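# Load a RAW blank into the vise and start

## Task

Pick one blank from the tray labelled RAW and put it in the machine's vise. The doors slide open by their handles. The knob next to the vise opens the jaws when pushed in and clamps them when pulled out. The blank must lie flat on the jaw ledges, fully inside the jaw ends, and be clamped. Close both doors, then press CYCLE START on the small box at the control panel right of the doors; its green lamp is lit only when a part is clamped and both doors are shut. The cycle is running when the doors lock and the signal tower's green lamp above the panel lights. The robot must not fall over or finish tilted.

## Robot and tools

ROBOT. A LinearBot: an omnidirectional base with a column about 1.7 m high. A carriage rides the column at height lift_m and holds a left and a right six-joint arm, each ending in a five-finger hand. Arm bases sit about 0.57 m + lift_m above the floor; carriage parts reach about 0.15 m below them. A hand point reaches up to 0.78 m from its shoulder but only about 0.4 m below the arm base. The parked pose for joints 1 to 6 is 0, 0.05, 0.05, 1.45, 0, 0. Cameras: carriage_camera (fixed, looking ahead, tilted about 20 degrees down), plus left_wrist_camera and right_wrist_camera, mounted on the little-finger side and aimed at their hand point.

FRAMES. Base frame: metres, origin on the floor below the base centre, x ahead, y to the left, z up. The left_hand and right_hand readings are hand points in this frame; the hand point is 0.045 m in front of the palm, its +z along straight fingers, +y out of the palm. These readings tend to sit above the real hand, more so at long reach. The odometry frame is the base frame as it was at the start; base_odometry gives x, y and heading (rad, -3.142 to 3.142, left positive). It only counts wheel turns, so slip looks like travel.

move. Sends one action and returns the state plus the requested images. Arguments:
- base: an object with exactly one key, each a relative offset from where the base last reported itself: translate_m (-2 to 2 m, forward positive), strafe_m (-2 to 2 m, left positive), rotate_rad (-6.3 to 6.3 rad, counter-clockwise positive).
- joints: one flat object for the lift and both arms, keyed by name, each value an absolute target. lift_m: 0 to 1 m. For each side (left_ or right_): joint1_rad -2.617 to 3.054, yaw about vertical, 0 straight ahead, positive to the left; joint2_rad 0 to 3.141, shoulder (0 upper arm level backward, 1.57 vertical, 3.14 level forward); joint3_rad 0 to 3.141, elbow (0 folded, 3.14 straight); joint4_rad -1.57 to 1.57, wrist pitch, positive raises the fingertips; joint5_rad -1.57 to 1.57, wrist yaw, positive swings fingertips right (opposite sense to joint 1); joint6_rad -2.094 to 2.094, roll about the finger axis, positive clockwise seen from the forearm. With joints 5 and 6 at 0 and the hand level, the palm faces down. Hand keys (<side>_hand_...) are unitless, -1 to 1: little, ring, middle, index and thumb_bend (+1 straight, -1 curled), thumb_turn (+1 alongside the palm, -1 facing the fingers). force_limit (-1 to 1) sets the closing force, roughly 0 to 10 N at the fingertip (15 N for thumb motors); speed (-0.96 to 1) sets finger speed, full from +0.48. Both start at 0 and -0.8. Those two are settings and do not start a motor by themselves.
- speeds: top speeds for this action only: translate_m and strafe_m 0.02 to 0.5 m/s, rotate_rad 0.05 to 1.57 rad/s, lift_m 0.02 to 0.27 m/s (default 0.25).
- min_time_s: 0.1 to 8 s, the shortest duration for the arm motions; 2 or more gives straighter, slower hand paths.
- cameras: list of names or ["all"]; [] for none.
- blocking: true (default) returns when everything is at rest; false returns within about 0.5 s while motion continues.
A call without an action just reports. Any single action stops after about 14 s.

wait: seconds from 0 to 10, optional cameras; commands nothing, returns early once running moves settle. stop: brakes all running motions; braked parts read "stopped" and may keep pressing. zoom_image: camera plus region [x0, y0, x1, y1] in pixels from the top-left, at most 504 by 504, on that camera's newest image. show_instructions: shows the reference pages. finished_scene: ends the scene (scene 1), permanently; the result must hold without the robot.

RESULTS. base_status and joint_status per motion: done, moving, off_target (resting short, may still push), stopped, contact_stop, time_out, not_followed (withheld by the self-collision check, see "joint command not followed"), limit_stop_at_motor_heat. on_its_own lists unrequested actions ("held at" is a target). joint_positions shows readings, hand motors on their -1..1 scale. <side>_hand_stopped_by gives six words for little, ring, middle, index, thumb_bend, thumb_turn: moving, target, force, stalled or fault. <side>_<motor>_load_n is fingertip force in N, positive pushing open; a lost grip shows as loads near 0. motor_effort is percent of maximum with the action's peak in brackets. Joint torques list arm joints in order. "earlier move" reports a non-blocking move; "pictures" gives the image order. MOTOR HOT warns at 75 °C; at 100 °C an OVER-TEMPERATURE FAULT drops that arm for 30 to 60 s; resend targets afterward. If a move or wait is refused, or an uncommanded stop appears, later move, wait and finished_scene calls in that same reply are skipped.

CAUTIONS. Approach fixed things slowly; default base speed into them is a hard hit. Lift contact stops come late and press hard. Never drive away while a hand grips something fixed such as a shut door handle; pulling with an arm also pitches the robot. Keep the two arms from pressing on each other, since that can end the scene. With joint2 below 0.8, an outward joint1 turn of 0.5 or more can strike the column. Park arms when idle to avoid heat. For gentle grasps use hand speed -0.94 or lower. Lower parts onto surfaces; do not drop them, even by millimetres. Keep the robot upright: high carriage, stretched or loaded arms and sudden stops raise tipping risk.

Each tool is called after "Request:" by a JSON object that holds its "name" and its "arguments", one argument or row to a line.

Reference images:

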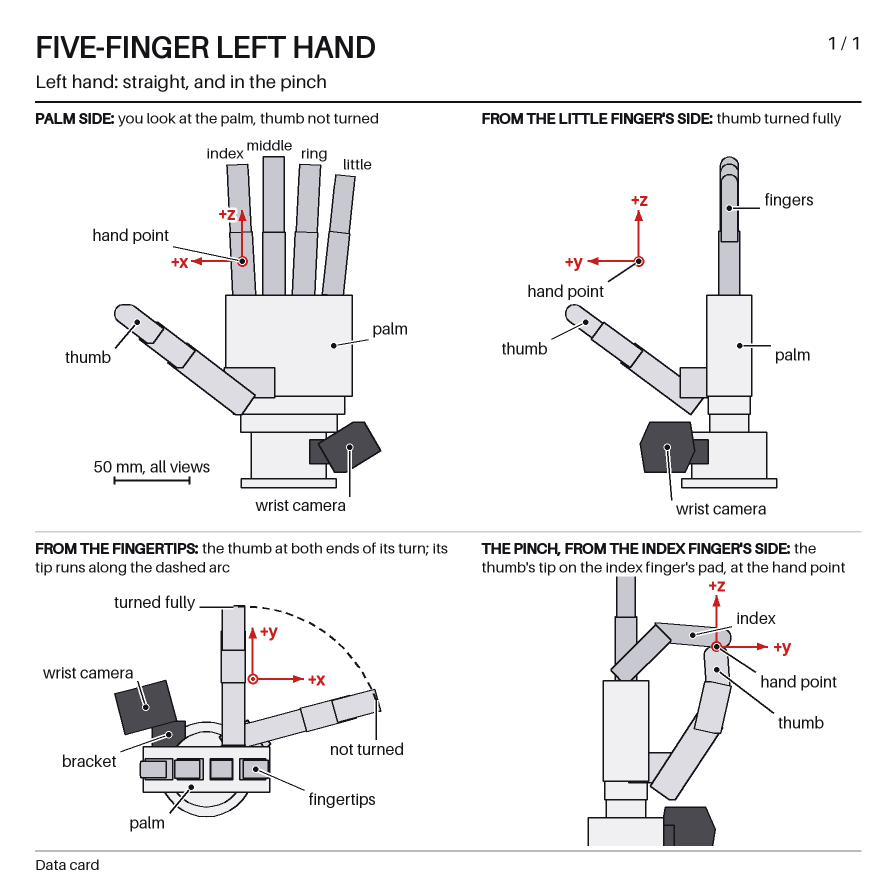

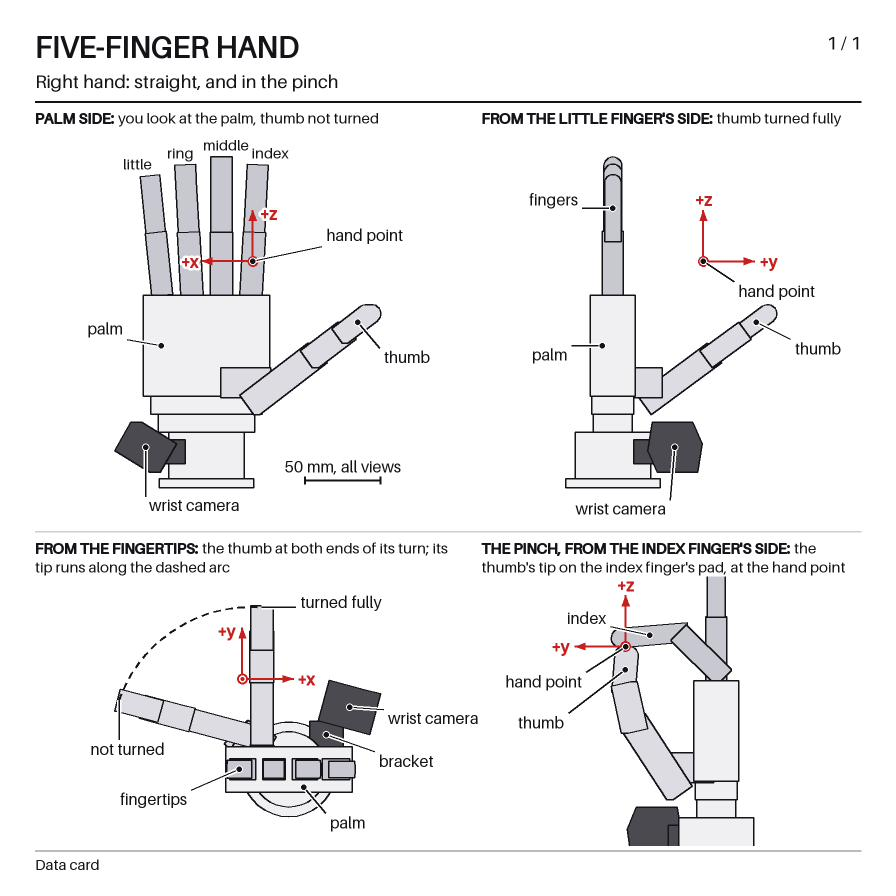

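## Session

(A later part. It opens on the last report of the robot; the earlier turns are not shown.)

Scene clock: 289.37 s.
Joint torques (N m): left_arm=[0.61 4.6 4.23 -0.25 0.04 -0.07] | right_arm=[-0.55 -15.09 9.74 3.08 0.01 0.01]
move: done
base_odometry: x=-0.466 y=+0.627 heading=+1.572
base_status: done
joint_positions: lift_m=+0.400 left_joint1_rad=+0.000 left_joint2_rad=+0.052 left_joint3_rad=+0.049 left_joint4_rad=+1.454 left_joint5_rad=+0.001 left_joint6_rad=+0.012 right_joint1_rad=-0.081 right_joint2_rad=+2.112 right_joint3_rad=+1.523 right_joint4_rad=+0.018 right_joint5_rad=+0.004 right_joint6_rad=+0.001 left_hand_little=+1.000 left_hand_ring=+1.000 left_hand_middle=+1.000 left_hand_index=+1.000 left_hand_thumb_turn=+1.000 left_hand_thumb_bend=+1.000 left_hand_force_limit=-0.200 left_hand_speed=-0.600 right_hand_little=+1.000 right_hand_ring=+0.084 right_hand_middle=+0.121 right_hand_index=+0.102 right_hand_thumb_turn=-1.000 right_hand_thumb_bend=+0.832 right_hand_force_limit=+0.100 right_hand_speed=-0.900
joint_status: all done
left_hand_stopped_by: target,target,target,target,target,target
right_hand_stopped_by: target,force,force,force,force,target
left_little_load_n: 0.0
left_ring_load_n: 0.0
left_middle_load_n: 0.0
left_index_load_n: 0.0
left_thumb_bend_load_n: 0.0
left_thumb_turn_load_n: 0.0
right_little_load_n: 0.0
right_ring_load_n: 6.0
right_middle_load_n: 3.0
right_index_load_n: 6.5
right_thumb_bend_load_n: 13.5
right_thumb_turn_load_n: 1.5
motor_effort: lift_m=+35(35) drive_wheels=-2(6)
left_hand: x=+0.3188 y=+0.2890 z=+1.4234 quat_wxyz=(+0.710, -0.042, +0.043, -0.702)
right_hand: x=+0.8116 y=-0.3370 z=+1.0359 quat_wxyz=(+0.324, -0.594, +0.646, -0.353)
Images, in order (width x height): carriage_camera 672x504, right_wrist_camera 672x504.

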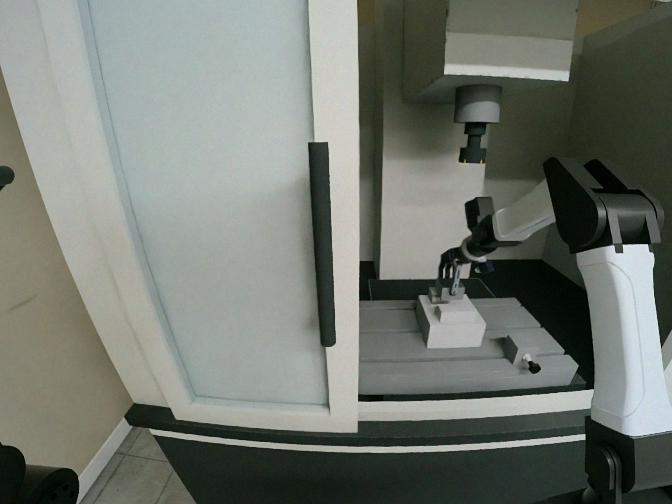

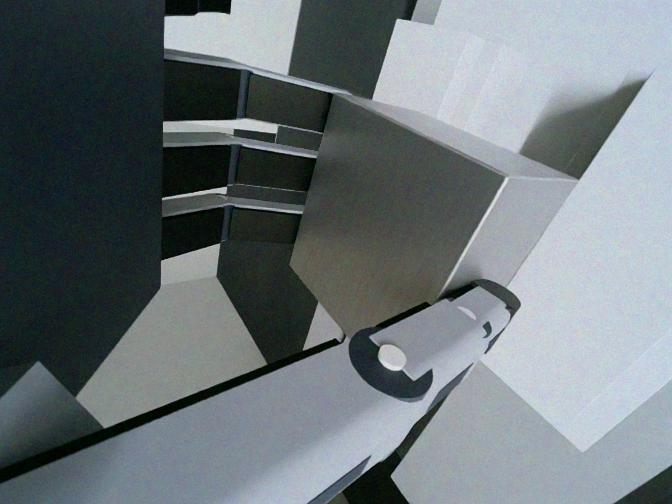

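Request:
{"name": "move", "arguments": {
  "base": {"strafe_m": -0.009},
  "speeds": {"strafe_m": 0.05},
  "cameras": []
}}

Request:
{"name": "move", "arguments": {
  "base": {"translate_m": 0.005},
  "speeds": {"translate_m": 0.03},
  "cameras": []
}}

Request:
{"name": "move", "arguments": {
  "joints": {"lift_m": 0.386},
  "speeds": {"lift_m": 0.03},
  "cameras": ["carriage_camera", "right_wrist_camera"]
}}

Request:
{"name": "zoom_image", "arguments": {
  "camera": "right_wrist_camera",
  "region": [260, 0, 660, 320]
}}

Request:
{"name": "zoom_image", "arguments": {
  "camera": "carriage_camera",
  "region": [415, 260, 495, 330]
}}

Scene clock: 290.77 s.
Joint torques (N m): left_arm=[0.62 4.72 4.31 -0.22 0.05 -0.07] | right_arm=[0.1 -15.12 9.76 3.09 0 0.01]
move: done
base_odometry: x=-0.457 y=+0.627 heading=+1.572
base_status: done
joint_positions: lift_m=+0.400 left_joint1_rad=+0.000 left_joint2_rad=+0.052 left_joint3_rad=+0.049 left_joint4_rad=+1.454 left_joint5_rad=+0.002 left_joint6_rad=+0.012 right_joint1_rad=-0.089 right_joint2_rad=+2.112 right_joint3_rad=+1.523 right_joint4_rad=+0.018 right_joint5_rad=+0.005 right_joint6_rad=+0.001 left_hand_little=+1.000 left_hand_ring=+1.000 left_hand_middle=+1.000 left_hand_index=+1.000 left_hand_thumb_turn=+1.000 left_hand_thumb_bend=+1.000 left_hand_force_limit=-0.200 left_hand_speed=-0.600 right_hand_little=+1.000 right_hand_ring=+0.084 right_hand_middle=+0.121 right_hand_index=+0.102 right_hand_thumb_turn=-1.000 right_hand_thumb_bend=+0.832 right_hand_force_limit=+0.100 right_hand_speed=-0.900
joint_status: not commanded
left_hand_stopped_by: target,target,target,target,target,target
right_hand_stopped_by: target,force,force,force,force,target
left_little_load_n: 0.0
left_ring_load_n: 0.0
left_middle_load_n: 0.0
left_index_load_n: 0.0
left_thumb_bend_load_n: 0.0
left_thumb_turn_load_n: 0.0
right_little_load_n: 0.0
right_ring_load_n: 5.5
right_middle_load_n: 2.5
right_index_load_n: 6.5
right_thumb_bend_load_n: 13.5
right_thumb_turn_load_n: 2.0
motor_effort: lift_m=+34(35) drive_wheels=+0(7)
left_hand: x=+0.3188 y=+0.2890 z=+1.4234 quat_wxyz=(+0.710, -0.042, +0.043, -0.702)
right_hand: x=+0.8116 y=-0.3417 z=+1.0360 quat_wxyz=(+0.322, -0.591, +0.649, -0.355)

Scene clock: 291.47 s.
Joint torques (N m): left_arm=[0.57 4.63 4.3 -0.22 0.03 -0.09] | right_arm=[0.05 -15.04 9.77 3.08 0 0.01]
move: done
base_odometry: x=-0.457 y=+0.631 heading=+1.573
base_status: done
joint_positions: lift_m=+0.400 left_joint1_rad=+0.000 left_joint2_rad=+0.052 left_joint3_rad=+0.049 left_joint4_rad=+1.453 left_joint5_rad=+0.002 left_joint6_rad=+0.012 right_joint1_rad=-0.089 right_joint2_rad=+2.112 right_joint3_rad=+1.523 right_joint4_rad=+0.019 right_joint5_rad=+0.005 right_joint6_rad=+0.001 left_hand_little=+1.000 left_hand_ring=+1.000 left_hand_middle=+1.000 left_hand_index=+1.000 left_hand_thumb_turn=+1.000 left_hand_thumb_bend=+1.000 left_hand_force_limit=-0.200 left_hand_speed=-0.600 right_hand_little=+1.000 right_hand_ring=+0.084 right_hand_middle=+0.121 right_hand_index=+0.102 right_hand_thumb_turn=-1.000 right_hand_thumb_bend=+0.832 right_hand_force_limit=+0.100 right_hand_speed=-0.900
joint_status: not commanded
left_hand_stopped_by: target,target,target,target,target,target
right_hand_stopped_by: target,force,force,force,force,target
left_little_load_n: 0.0
left_ring_load_n: 0.0
left_middle_load_n: 0.0
left_index_load_n: 0.0
left_thumb_bend_load_n: 0.0
left_thumb_turn_load_n: 0.0
right_little_load_n: 0.0
right_ring_load_n: 6.0
right_middle_load_n: 2.5
right_index_load_n: 6.5
right_thumb_bend_load_n: 13.5
right_thumb_turn_load_n: 1.5
motor_effort: lift_m=+35(35) drive_wheels=-4(5)
left_hand: x=+0.3190 y=+0.2890 z=+1.4233 quat_wxyz=(+0.710, -0.042, +0.044, -0.702)
right_hand: x=+0.8117 y=-0.3417 z=+1.0361 quat_wxyz=(+0.322, -0.591, +0.648, -0.355)

Scene clock: 292.23 s.
Joint torques (N m): left_arm=[0.59 4.71 4.3 -0.27 0.02 -0.07] | right_arm=[0.08 -15.09 9.76 3.11 0 0.01]
move: done
base_odometry: x=-0.457 y=+0.631 heading=+1.573
base_status: not commanded
joint_positions: lift_m=+0.386 left_joint1_rad=+0.000 left_joint2_rad=+0.052 left_joint3_rad=+0.049 left_joint4_rad=+1.454 left_joint5_rad=+0.002 left_joint6_rad=+0.012 right_joint1_rad=-0.089 right_joint2_rad=+2.112 right_joint3_rad=+1.523 right_joint4_rad=+0.017 right_joint5_rad=+0.005 right_joint6_rad=+0.001 left_hand_little=+1.000 left_hand_ring=+1.000 left_hand_middle=+1.000 left_hand_index=+1.000 left_hand_thumb_turn=+1.000 left_hand_thumb_bend=+1.000 left_hand_force_limit=-0.200 left_hand_speed=-0.600 right_hand_little=+1.000 right_hand_ring=+0.084 right_hand_middle=+0.121 right_hand_index=+0.102 right_hand_thumb_turn=-1.000 right_hand_thumb_bend=+0.832 right_hand_force_limit=+0.100 right_hand_speed=-0.900
joint_status: all done
left_hand_stopped_by: target,target,target,target,target,target
right_hand_stopped_by: target,force,force,force,force,target
left_little_load_n: 0.0
left_ring_load_n: 0.0
left_middle_load_n: 0.0
left_index_load_n: 0.0
left_thumb_bend_load_n: 0.0
left_thumb_turn_load_n: -0.5
right_little_load_n: 0.0
right_ring_load_n: 6.0
right_middle_load_n: 2.5
right_index_load_n: 6.5
right_thumb_bend_load_n: 13.5
right_thumb_turn_load_n: 2.0
motor_effort: lift_m=+26(27) drive_wheels=-4(4)
left_hand: x=+0.3188 y=+0.2890 z=+1.4101 quat_wxyz=(+0.710, -0.042, +0.043, -0.702)
right_hand: x=+0.8113 y=-0.3417 z=+1.0224 quat_wxyz=(+0.322, -0.591, +0.649, -0.355)
Images, in order (width x height): carriage_camera 672x504, right_wrist_camera 672x504.

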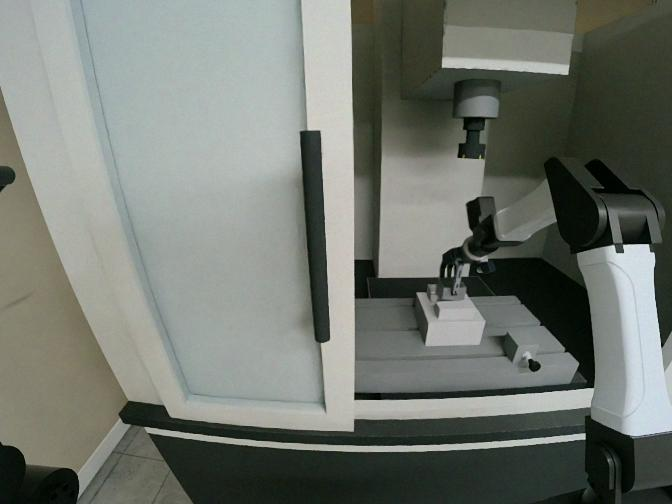

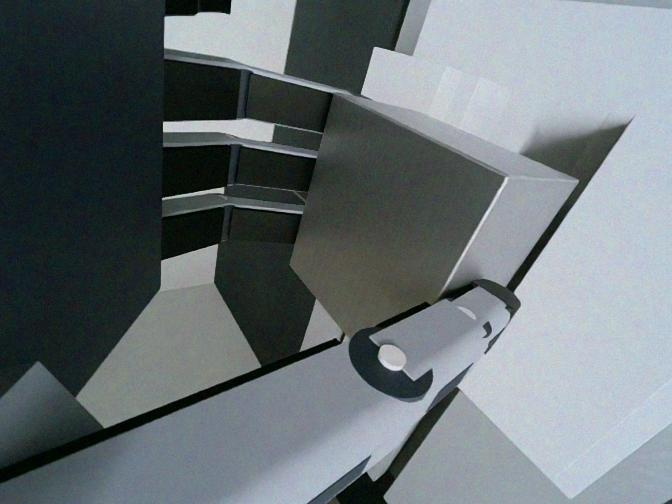

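Scaled by 1.260 from the camera's image (finer frame: 960x720).

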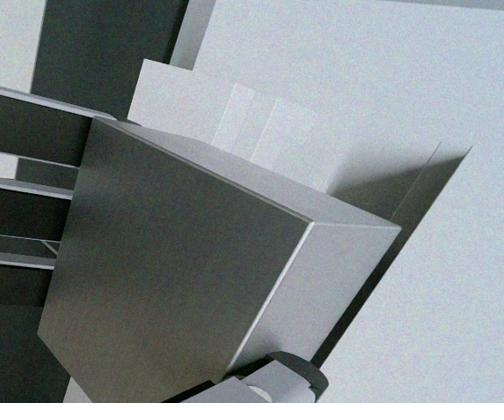

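Scaled by 6.300 from the camera's image (finer frame: 960x720).

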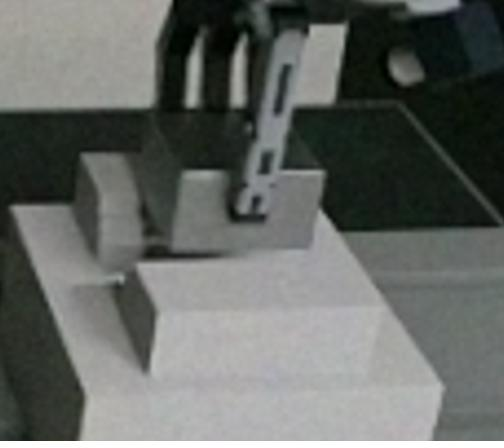

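Request:
{"name": "move", "arguments": {
  "joints": {"lift_m": 0.379},
  "speeds": {"lift_m": 0.02},
  "cameras": ["carriage_camera", "right_wrist_camera"]
}}

Request:
{"name": "zoom_image", "arguments": {
  "camera": "right_wrist_camera",
  "region": [260, 0, 660, 320]
}}

Request:
{"name": "zoom_image", "arguments": {
  "camera": "carriage_camera",
  "region": [425, 270, 485, 330]
}}

Scene clock: 293.37 s.
Joint torques (N m): left_arm=[0.59 4.7 4.34 -0.22 -0.01 -0.08] | right_arm=[0.06 -15.04 9.76 2.94 0 0.01]
move: done
base_odometry: x=-0.457 y=+0.631 heading=+1.573
base_status: not commanded
joint_positions: lift_m=+0.379 left_joint1_rad=+0.000 left_joint2_rad=+0.052 left_joint3_rad=+0.048 left_joint4_rad=+1.454 left_joint5_rad=+0.002 left_joint6_rad=+0.012 right_joint1_rad=-0.089 right_joint2_rad=+2.112 right_joint3_rad=+1.523 right_joint4_rad=+0.032 right_joint5_rad=+0.005 right_joint6_rad=+0.001 left_hand_little=+1.000 left_hand_ring=+1.000 left_hand_middle=+1.000 left_hand_index=+1.000 left_hand_thumb_turn=+1.000 left_hand_thumb_bend=+1.000 left_hand_force_limit=-0.200 left_hand_speed=-0.600 right_hand_little=+1.000 right_hand_ring=+0.084 right_hand_middle=+0.121 right_hand_index=+0.102 right_hand_thumb_turn=-1.000 right_hand_thumb_bend=+0.832 right_hand_force_limit=+0.100 right_hand_speed=-0.900
joint_status: all done
left_hand_stopped_by: target,target,target,target,target,target
right_hand_stopped_by: target,force,force,force,force,target
left_little_load_n: 0.0
left_ring_load_n: 0.0
left_middle_load_n: -0.5
left_index_load_n: 0.0
left_thumb_bend_load_n: 0.0
left_thumb_turn_load_n: 0.0
right_little_load_n: 0.0
right_ring_load_n: 5.0
right_middle_load_n: 1.5
right_index_load_n: 5.0
right_thumb_bend_load_n: 14.5
right_thumb_turn_load_n: 2.0
motor_effort: lift_m=+25(26) drive_wheels=-4(4)
left_hand: x=+0.3189 y=+0.2890 z=+1.4031 quat_wxyz=(+0.710, -0.042, +0.043, -0.702)
right_hand: x=+0.8142 y=-0.3419 z=+1.0184 quat_wxyz=(+0.326, -0.589, +0.646, -0.359)
Images, in order (width x height): carriage_camera 672x504, right_wrist_camera 672x504.

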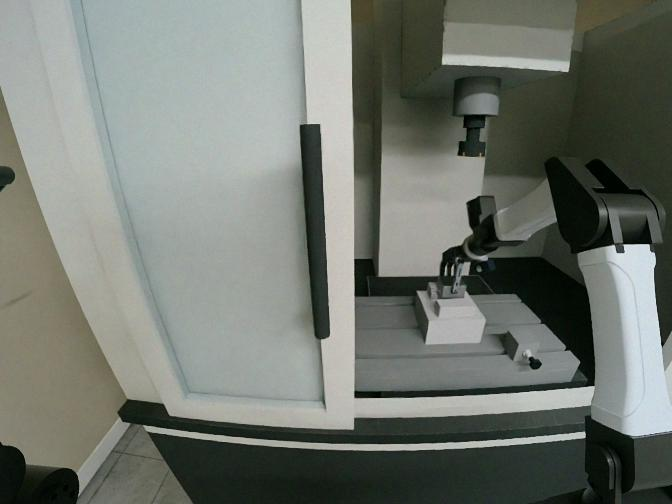

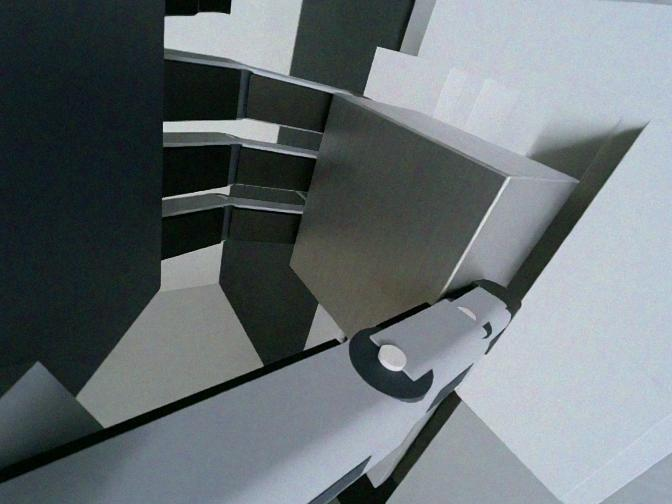

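Scaled by 1.260 from the camera's image (finer frame: 960x720).

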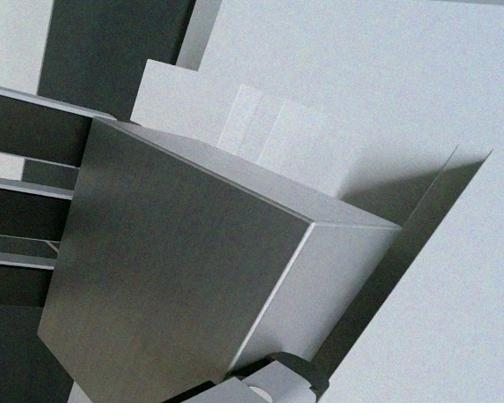

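Scaled by 8.400 from the camera's image (finer frame: 960x720).

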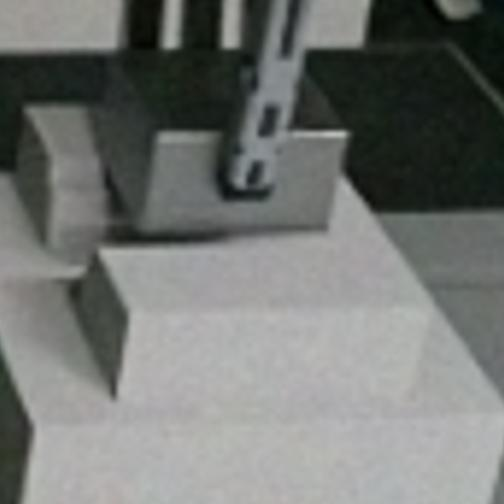

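Request:
{"name": "move", "arguments": {
  "base": {"translate_m": -0.004},
  "speeds": {"translate_m": 0.02},
  "cameras": []
}}

Request:
{"name": "move", "arguments": {
  "base": {"translate_m": -0.003},
  "speeds": {"translate_m": 0.02},
  "cameras": ["carriage_camera", "right_wrist_camera"]
}}

Request:
{"name": "zoom_image", "arguments": {
  "camera": "right_wrist_camera",
  "region": [260, 0, 660, 320]
}}

Request:
{"name": "zoom_image", "arguments": {
  "camera": "carriage_camera",
  "region": [425, 270, 485, 330]
}}

Scene clock: 294.13 s.
Joint torques (N m): left_arm=[0.58 4.66 4.27 -0.24 0.03 -0.08] | right_arm=[0.08 -15.05 9.78 2.89 0 0.01]
move: done
base_odometry: x=-0.457 y=+0.628 heading=+1.572
base_status: done
joint_positions: lift_m=+0.379 left_joint1_rad=+0.000 left_joint2_rad=+0.052 left_joint3_rad=+0.048 left_joint4_rad=+1.454 left_joint5_rad=+0.002 left_joint6_rad=+0.012 right_joint1_rad=-0.089 right_joint2_rad=+2.112 right_joint3_rad=+1.523 right_joint4_rad=+0.038 right_joint5_rad=+0.005 right_joint6_rad=+0.001 left_hand_little=+1.000 left_hand_ring=+1.000 left_hand_middle=+1.000 left_hand_index=+1.000 left_hand_thumb_turn=+1.000 left_hand_thumb_bend=+1.000 left_hand_force_limit=-0.200 left_hand_speed=-0.600 right_hand_little=+1.000 right_hand_ring=+0.084 right_hand_middle=+0.121 right_hand_index=+0.102 right_hand_thumb_turn=-1.000 right_hand_thumb_bend=+0.832 right_hand_force_limit=+0.100 right_hand_speed=-0.900
joint_status: not commanded
left_hand_stopped_by: target,target,target,target,target,target
right_hand_stopped_by: target,force,force,force,force,target
left_little_load_n: 0.0
left_ring_load_n: 0.0
left_middle_load_n: 0.0
left_index_load_n: 0.0
left_thumb_bend_load_n: 0.0
left_thumb_turn_load_n: 0.0
right_little_load_n: 0.0
right_ring_load_n: 5.5
right_middle_load_n: 2.5
right_index_load_n: 6.0
right_thumb_bend_load_n: 14.0
right_thumb_turn_load_n: 1.5
motor_effort: lift_m=+25(25) drive_wheels=-2(6)
left_hand: x=+0.3190 y=+0.2890 z=+1.4030 quat_wxyz=(+0.710, -0.042, +0.044, -0.702)
right_hand: x=+0.8154 y=-0.3420 z=+1.0196 quat_wxyz=(+0.328, -0.588, +0.645, -0.361)

Scene clock: 294.80 s.
Joint torques (N m): left_arm=[0.57 4.64 4.15 -0.25 0.02 -0.08] | right_arm=[0.09 -15.06 9.8 2.86 0 0.01]
move: done
base_odometry: x=-0.457 y=+0.625 heading=+1.572
base_status: done
joint_positions: lift_m=+0.379 left_joint1_rad=+0.000 left_joint2_rad=+0.052 left_joint3_rad=+0.048 left_joint4_rad=+1.454 left_joint5_rad=+0.002 left_joint6_rad=+0.012 right_joint1_rad=-0.089 right_joint2_rad=+2.112 right_joint3_rad=+1.523 right_joint4_rad=+0.040 right_joint5_rad=+0.004 right_joint6_rad=+0.001 left_hand_little=+1.000 left_hand_ring=+1.000 left_hand_middle=+1.000 left_hand_index=+1.000 left_hand_thumb_turn=+1.000 left_hand_thumb_bend=+1.000 left_hand_force_limit=-0.200 left_hand_speed=-0.600 right_hand_little=+1.000 right_hand_ring=+0.085 right_hand_middle=+0.121 right_hand_index=+0.102 right_hand_thumb_turn=-1.000 right_hand_thumb_bend=+0.832 right_hand_force_limit=+0.100 right_hand_speed=-0.900
joint_status: not commanded
left_hand_stopped_by: target,target,target,target,target,target
right_hand_stopped_by: target,force,force,force,force,target
left_little_load_n: 0.0
left_ring_load_n: 0.0
left_middle_load_n: 0.0
left_index_load_n: 0.0
left_thumb_bend_load_n: 0.0
left_thumb_turn_load_n: 0.0
right_little_load_n: 0.0
right_ring_load_n: 6.0
right_middle_load_n: 2.5
right_index_load_n: 6.5
right_thumb_bend_load_n: 13.5
right_thumb_turn_load_n: 1.5
motor_effort: lift_m=+25(25) drive_wheels=-2(5)
left_hand: x=+0.3190 y=+0.2890 z=+1.4030 quat_wxyz=(+0.710, -0.042, +0.044, -0.702)
right_hand: x=+0.8158 y=-0.3420 z=+1.0200 quat_wxyz=(+0.329, -0.588, +0.645, -0.362)
Images, in order (width x height): carriage_camera 672x504, right_wrist_camera 672x504.

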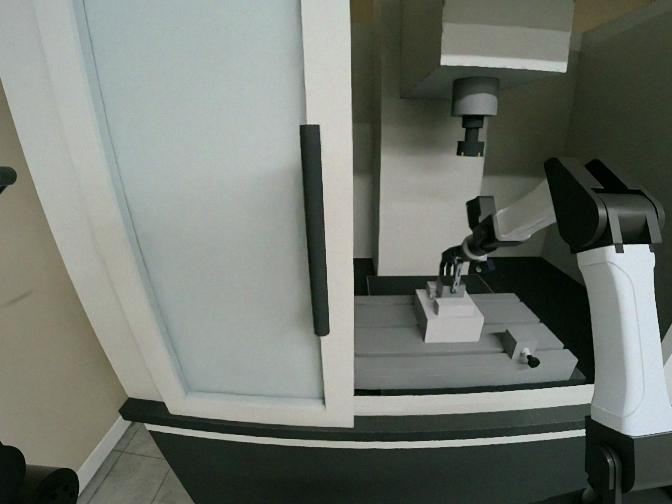

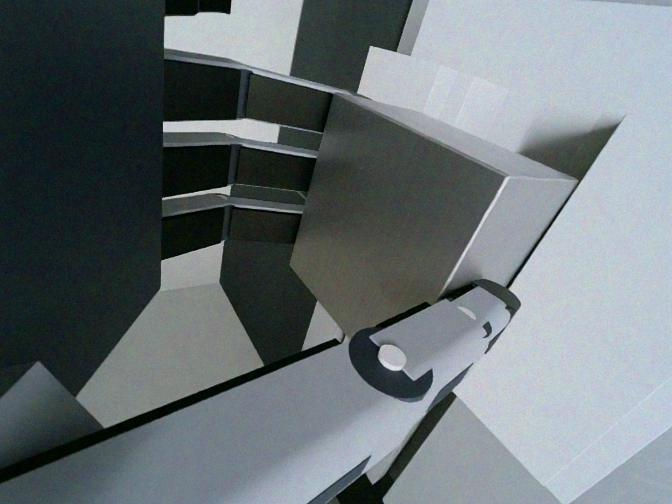

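Scaled by 1.260 from the camera's image (finer frame: 960x720).

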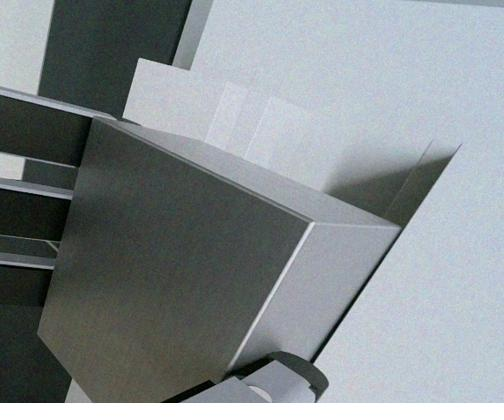

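Scaled by 8.400 from the camera's image (finer frame: 960x720).

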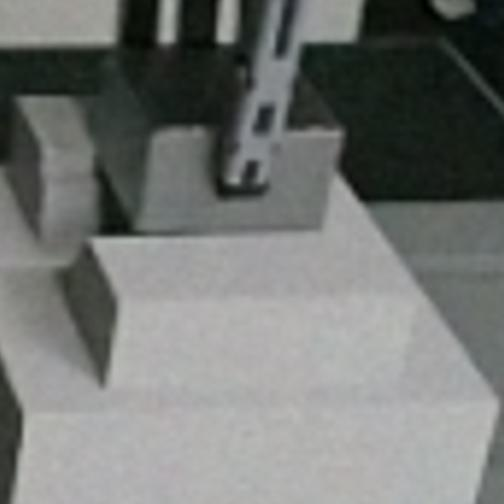

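Request:
{"name": "move", "arguments": {
  "joints": {"lift_m": 0.374},
  "speeds": {"lift_m": 0.02},
  "cameras": ["carriage_camera", "right_wrist_camera"]
}}

Request:
{"name": "zoom_image", "arguments": {
  "camera": "right_wrist_camera",
  "region": [260, 0, 660, 320]
}}

Request:
{"name": "zoom_image", "arguments": {
  "camera": "carriage_camera",
  "region": [425, 270, 485, 330]
}}

Scene clock: 296.50 s.
Joint torques (N m): left_arm=[0.61 4.68 4.44 -0.2 0 -0.09] | right_arm=[0.08 -15.1 9.69 2.81 0.01 0.01]
move: done
base_odometry: x=-0.457 y=+0.625 heading=+1.572
base_status: not commanded
joint_positions: lift_m=+0.374 left_joint1_rad=+0.000 left_joint2_rad=+0.052 left_joint3_rad=+0.048 left_joint4_rad=+1.454 left_joint5_rad=+0.002 left_joint6_rad=+0.012 right_joint1_rad=-0.089 right_joint2_rad=+2.112 right_joint3_rad=+1.525 right_joint4_rad=+0.047 right_joint5_rad=+0.004 right_joint6_rad=+0.001 left_hand_little=+1.000 left_hand_ring=+1.000 left_hand_middle=+1.000 left_hand_index=+1.000 left_hand_thumb_turn=+1.000 left_hand_thumb_bend=+1.000 left_hand_force_limit=-0.200 left_hand_speed=-0.600 right_hand_little=+1.000 right_hand_ring=+0.085 right_hand_middle=+0.121 right_hand_index=+0.102 right_hand_thumb_turn=-1.000 right_hand_thumb_bend=+0.832 right_hand_force_limit=+0.100 right_hand_speed=-0.900
joint_status: all done
left_hand_stopped_by: target,target,target,target,target,target
right_hand_stopped_by: target,force,force,force,force,target
left_little_load_n: 0.0
left_ring_load_n: 0.0
left_middle_load_n: 0.0
left_index_load_n: 0.0
left_thumb_bend_load_n: 0.0
left_thumb_turn_load_n: 0.0
right_little_load_n: 0.0
right_ring_load_n: 4.0
right_middle_load_n: 1.5
right_index_load_n: 5.5
right_thumb_bend_load_n: 14.5
right_thumb_turn_load_n: 2.0
motor_effort: lift_m=+25(25) drive_wheels=+0(0)
left_hand: x=+0.3191 y=+0.2890 z=+1.3979 quat_wxyz=(+0.710, -0.042, +0.044, -0.702)
right_hand: x=+0.8178 y=-0.3421 z=+1.0175 quat_wxyz=(+0.332, -0.586, +0.643, -0.365)
Images, in order (width x height): carriage_camera 672x504, right_wrist_camera 672x504.

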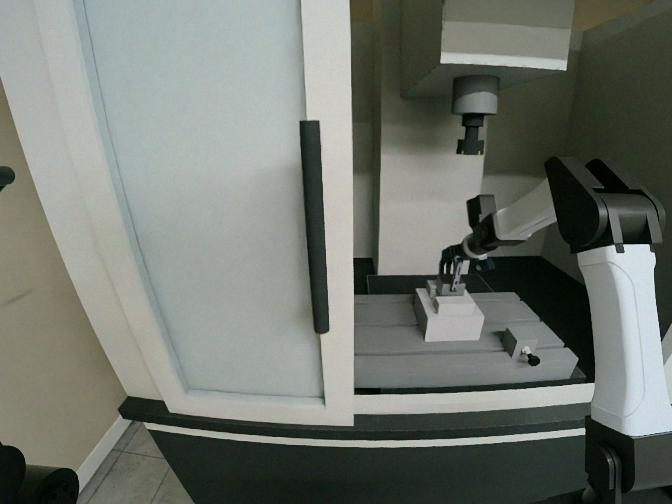

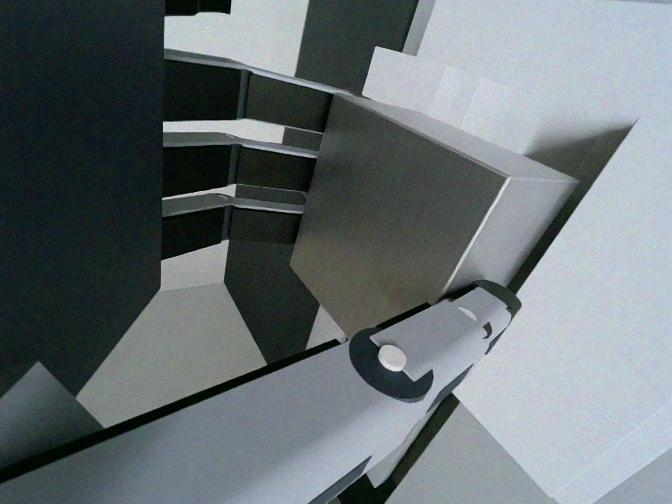

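Scaled by 1.260 from the camera's image (finer frame: 960x720).

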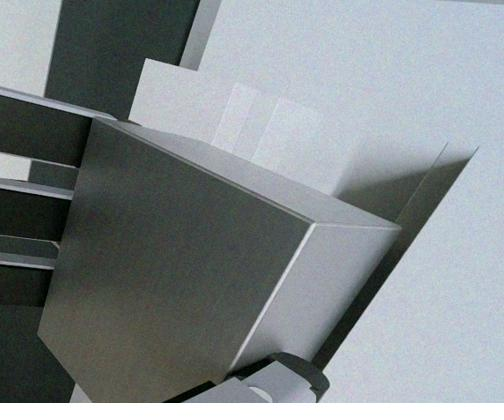

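Scaled by 8.400 from the camera's image (finer frame: 960x720).

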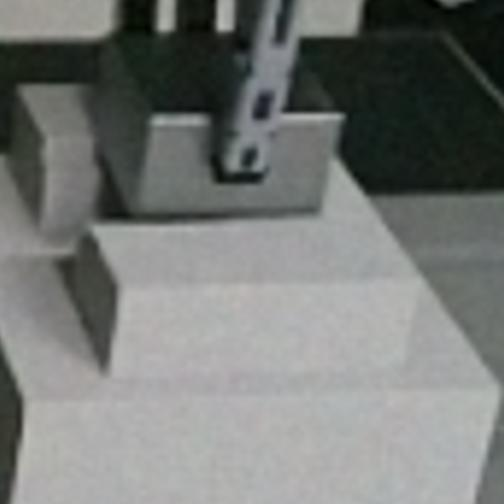

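Request:
{"name": "move", "arguments": {
  "base": {"translate_m": -0.003},
  "speeds": {"translate_m": 0.02},
  "cameras": ["carriage_camera", "right_wrist_camera"]
}}

Request:
{"name": "zoom_image", "arguments": {
  "camera": "right_wrist_camera",
  "region": [260, 0, 660, 320]
}}

Request:
{"name": "zoom_image", "arguments": {
  "camera": "carriage_camera",
  "region": [425, 270, 485, 330]
}}

Scene clock: 297.83 s.
Joint torques (N m): left_arm=[0.58 4.49 4.44 -0.13 0.02 -0.09] | right_arm=[0.06 -15.12 9.65 2.75 0.01 0.01]
move: done
base_odometry: x=-0.457 y=+0.622 heading=+1.572
base_status: done
joint_positions: lift_m=+0.374 left_joint1_rad=+0.000 left_joint2_rad=+0.052 left_joint3_rad=+0.048 left_joint4_rad=+1.453 left_joint5_rad=+0.002 left_joint6_rad=+0.012 right_joint1_rad=-0.089 right_joint2_rad=+2.112 right_joint3_rad=+1.525 right_joint4_rad=+0.054 right_joint5_rad=+0.004 right_joint6_rad=+0.001 left_hand_little=+1.000 left_hand_ring=+1.000 left_hand_middle=+1.000 left_hand_index=+1.000 left_hand_thumb_turn=+1.000 left_hand_thumb_bend=+1.000 left_hand_force_limit=-0.200 left_hand_speed=-0.600 right_hand_little=+1.000 right_hand_ring=+0.085 right_hand_middle=+0.121 right_hand_index=+0.102 right_hand_thumb_turn=-1.000 right_hand_thumb_bend=+0.832 right_hand_force_limit=+0.100 right_hand_speed=-0.900
joint_status: not commanded
left_hand_stopped_by: target,target,target,target,target,target
right_hand_stopped_by: target,force,force,force,force,target
left_little_load_n: 0.0
left_ring_load_n: 0.0
left_middle_load_n: 0.0
left_index_load_n: -0.5
left_thumb_bend_load_n: 0.0
left_thumb_turn_load_n: 0.0
right_little_load_n: 0.0
right_ring_load_n: 5.0
right_middle_load_n: 2.0
right_index_load_n: 5.5
right_thumb_bend_load_n: 14.0
right_thumb_turn_load_n: 1.5
motor_effort: lift_m=+24(25) drive_wheels=-2(4)
left_hand: x=+0.3193 y=+0.2890 z=+1.3979 quat_wxyz=(+0.710, -0.042, +0.044, -0.701)
right_hand: x=+0.8190 y=-0.3422 z=+1.0188 quat_wxyz=(+0.334, -0.585, +0.642, -0.367)
Images, in order (width x height): carriage_camera 672x504, right_wrist_camera 672x504.

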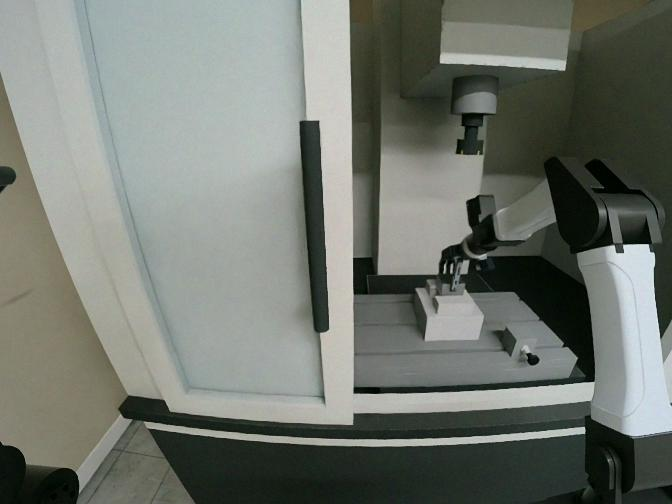

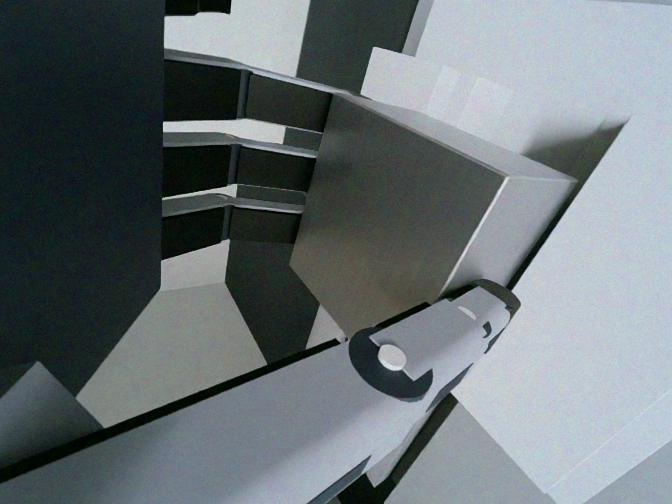

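Scaled by 1.260 from the camera's image (finer frame: 960x720).

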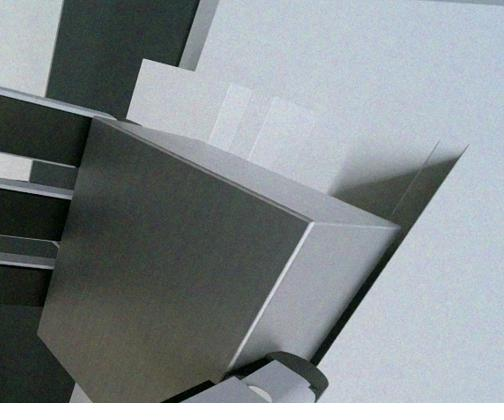

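Scaled by 8.400 from the camera's image (finer frame: 960x720).

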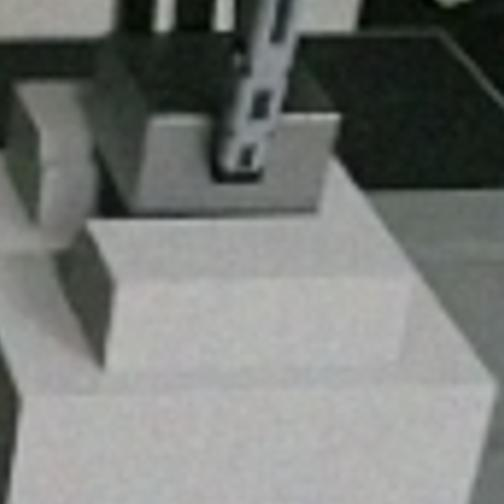

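Request:
{"name": "move", "arguments": {
  "joints": {"lift_m": 0.388},
  "speeds": {"lift_m": 0.05},
  "cameras": []
}}

Request:
{"name": "move", "arguments": {
  "joints": {"right_joint4_rad": 0.055},
  "cameras": ["right_wrist_camera", "carriage_camera"]
}}

Request:
{"name": "zoom_image", "arguments": {
  "camera": "right_wrist_camera",
  "region": [260, 0, 660, 320]
}}

Request:
{"name": "zoom_image", "arguments": {
  "camera": "carriage_camera",
  "region": [425, 270, 485, 330]
}}

Scene clock: 298.90 s.
Joint torques (N m): left_arm=[0.55 4.56 4.33 -0.23 0.02 -0.08] | right_arm=[0.08 -15.08 9.66 3 0.02 0.01]
move: done
base_odometry: x=-0.457 y=+0.622 heading=+1.572
base_status: not commanded
joint_positions: lift_m=+0.388 left_joint1_rad=+0.000 left_joint2_rad=+0.052 left_joint3_rad=+0.048 left_joint4_rad=+1.454 left_joint5_rad=+0.002 left_joint6_rad=+0.012 right_joint1_rad=-0.089 right_joint2_rad=+2.112 right_joint3_rad=+1.525 right_joint4_rad=+0.026 right_joint5_rad=+0.004 right_joint6_rad=+0.000 left_hand_little=+1.000 left_hand_ring=+1.000 left_hand_middle=+1.000 left_hand_index=+1.000 left_hand_thumb_turn=+1.000 left_hand_thumb_bend=+1.000 left_hand_force_limit=-0.200 left_hand_speed=-0.600 right_hand_little=+1.000 right_hand_ring=+0.085 right_hand_middle=+0.121 right_hand_index=+0.102 right_hand_thumb_turn=-1.000 right_hand_thumb_bend=+0.832 right_hand_force_limit=+0.100 right_hand_speed=-0.900
joint_status: all done
left_hand_stopped_by: target,target,target,target,target,target
right_hand_stopped_by: target,force,force,force,force,target
left_little_load_n: 0.0
left_ring_load_n: 0.0
left_middle_load_n: 0.0
left_index_load_n: 0.0
left_thumb_bend_load_n: 0.0
left_thumb_turn_load_n: 0.0
right_little_load_n: 0.0
right_ring_load_n: 6.0
right_middle_load_n: 2.5
right_index_load_n: 6.5
right_thumb_bend_load_n: 13.5
right_thumb_turn_load_n: 2.0
motor_effort: lift_m=+35(40) drive_wheels=-2(2)
left_hand: x=+0.3190 y=+0.2890 z=+1.4111 quat_wxyz=(+0.710, -0.042, +0.044, -0.702)
right_hand: x=+0.8137 y=-0.3418 z=+1.0265 quat_wxyz=(+0.325, -0.590, +0.647, -0.358)

Scene clock: 299.50 s.
Joint torques (N m): left_arm=[0.55 4.71 4.31 -0.25 0.02 -0.09] | right_arm=[0.08 -15.04 9.57 2.89 0.02 0.01]
move: off_target
base_odometry: x=-0.457 y=+0.622 heading=+1.572
base_status: not commanded
joint_positions: lift_m=+0.388 left_joint1_rad=+0.000 left_joint2_rad=+0.052 left_joint3_rad=+0.048 left_joint4_rad=+1.454 left_joint5_rad=+0.002 left_joint6_rad=+0.012 right_joint1_rad=-0.089 right_joint2_rad=+2.112 right_joint3_rad=+1.525 right_joint4_rad=-0.002 right_joint5_rad=+0.004 right_joint6_rad=+0.000 left_hand_little=+1.000 left_hand_ring=+1.000 left_hand_middle=+1.000 left_hand_index=+1.000 left_hand_thumb_turn=+1.000 left_hand_thumb_bend=+1.000 left_hand_force_limit=-0.200 left_hand_speed=-0.600 right_hand_little=+1.000 right_hand_ring=+0.085 right_hand_middle=+0.121 right_hand_index=+0.102 right_hand_thumb_turn=-1.000 right_hand_thumb_bend=+0.832 right_hand_force_limit=+0.100 right_hand_speed=-0.900
joint_status: right_joint4_rad off_target (ended at -0.002, target +0.055)
left_hand_stopped_by: target,target,target,target,target,target
right_hand_stopped_by: target,force,force,force,force,target
left_little_load_n: 0.0
left_ring_load_n: 0.0
left_middle_load_n: 0.0
left_index_load_n: 0.0
left_thumb_bend_load_n: 0.0
left_thumb_turn_load_n: 0.0
right_little_load_n: 0.0
right_ring_load_n: 6.0
right_middle_load_n: 2.5
right_index_load_n: 6.5
right_thumb_bend_load_n: 13.5
right_thumb_turn_load_n: 1.5
motor_effort: lift_m=+35(35) drive_wheels=-2(2)
left_hand: x=+0.3190 y=+0.2890 z=+1.4111 quat_wxyz=(+0.710, -0.042, +0.044, -0.702)
right_hand: x=+0.8081 y=-0.3413 z=+1.0210 quat_wxyz=(+0.317, -0.594, +0.652, -0.349)
pictures: carriage_camera, right_wrist_camera
Images, in order (width x height): carriage_camera 672x504, right_wrist_camera 672x504.

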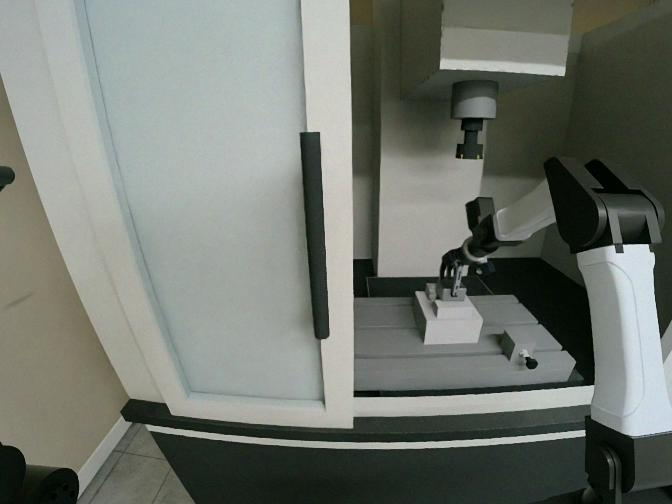

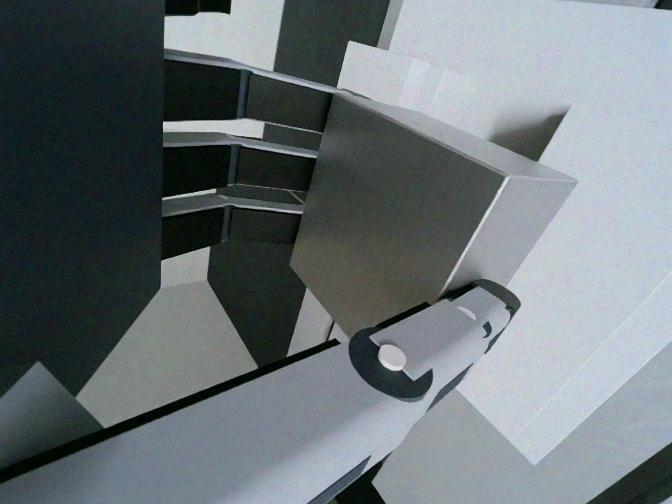

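Scaled by 1.260 from the camera's image (finer frame: 960x720).

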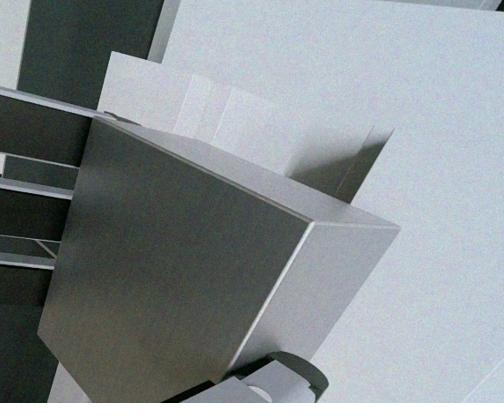

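Scaled by 8.400 from the camera's image (finer frame: 960x720).

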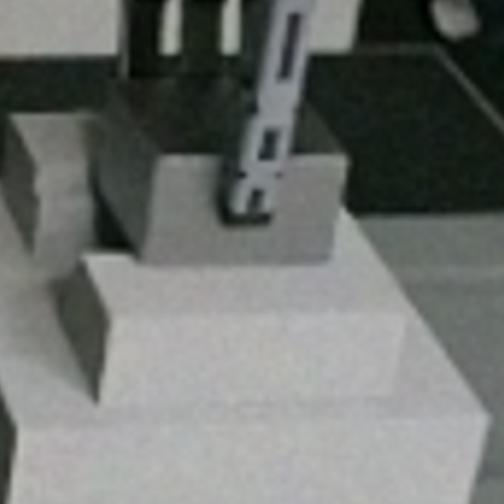

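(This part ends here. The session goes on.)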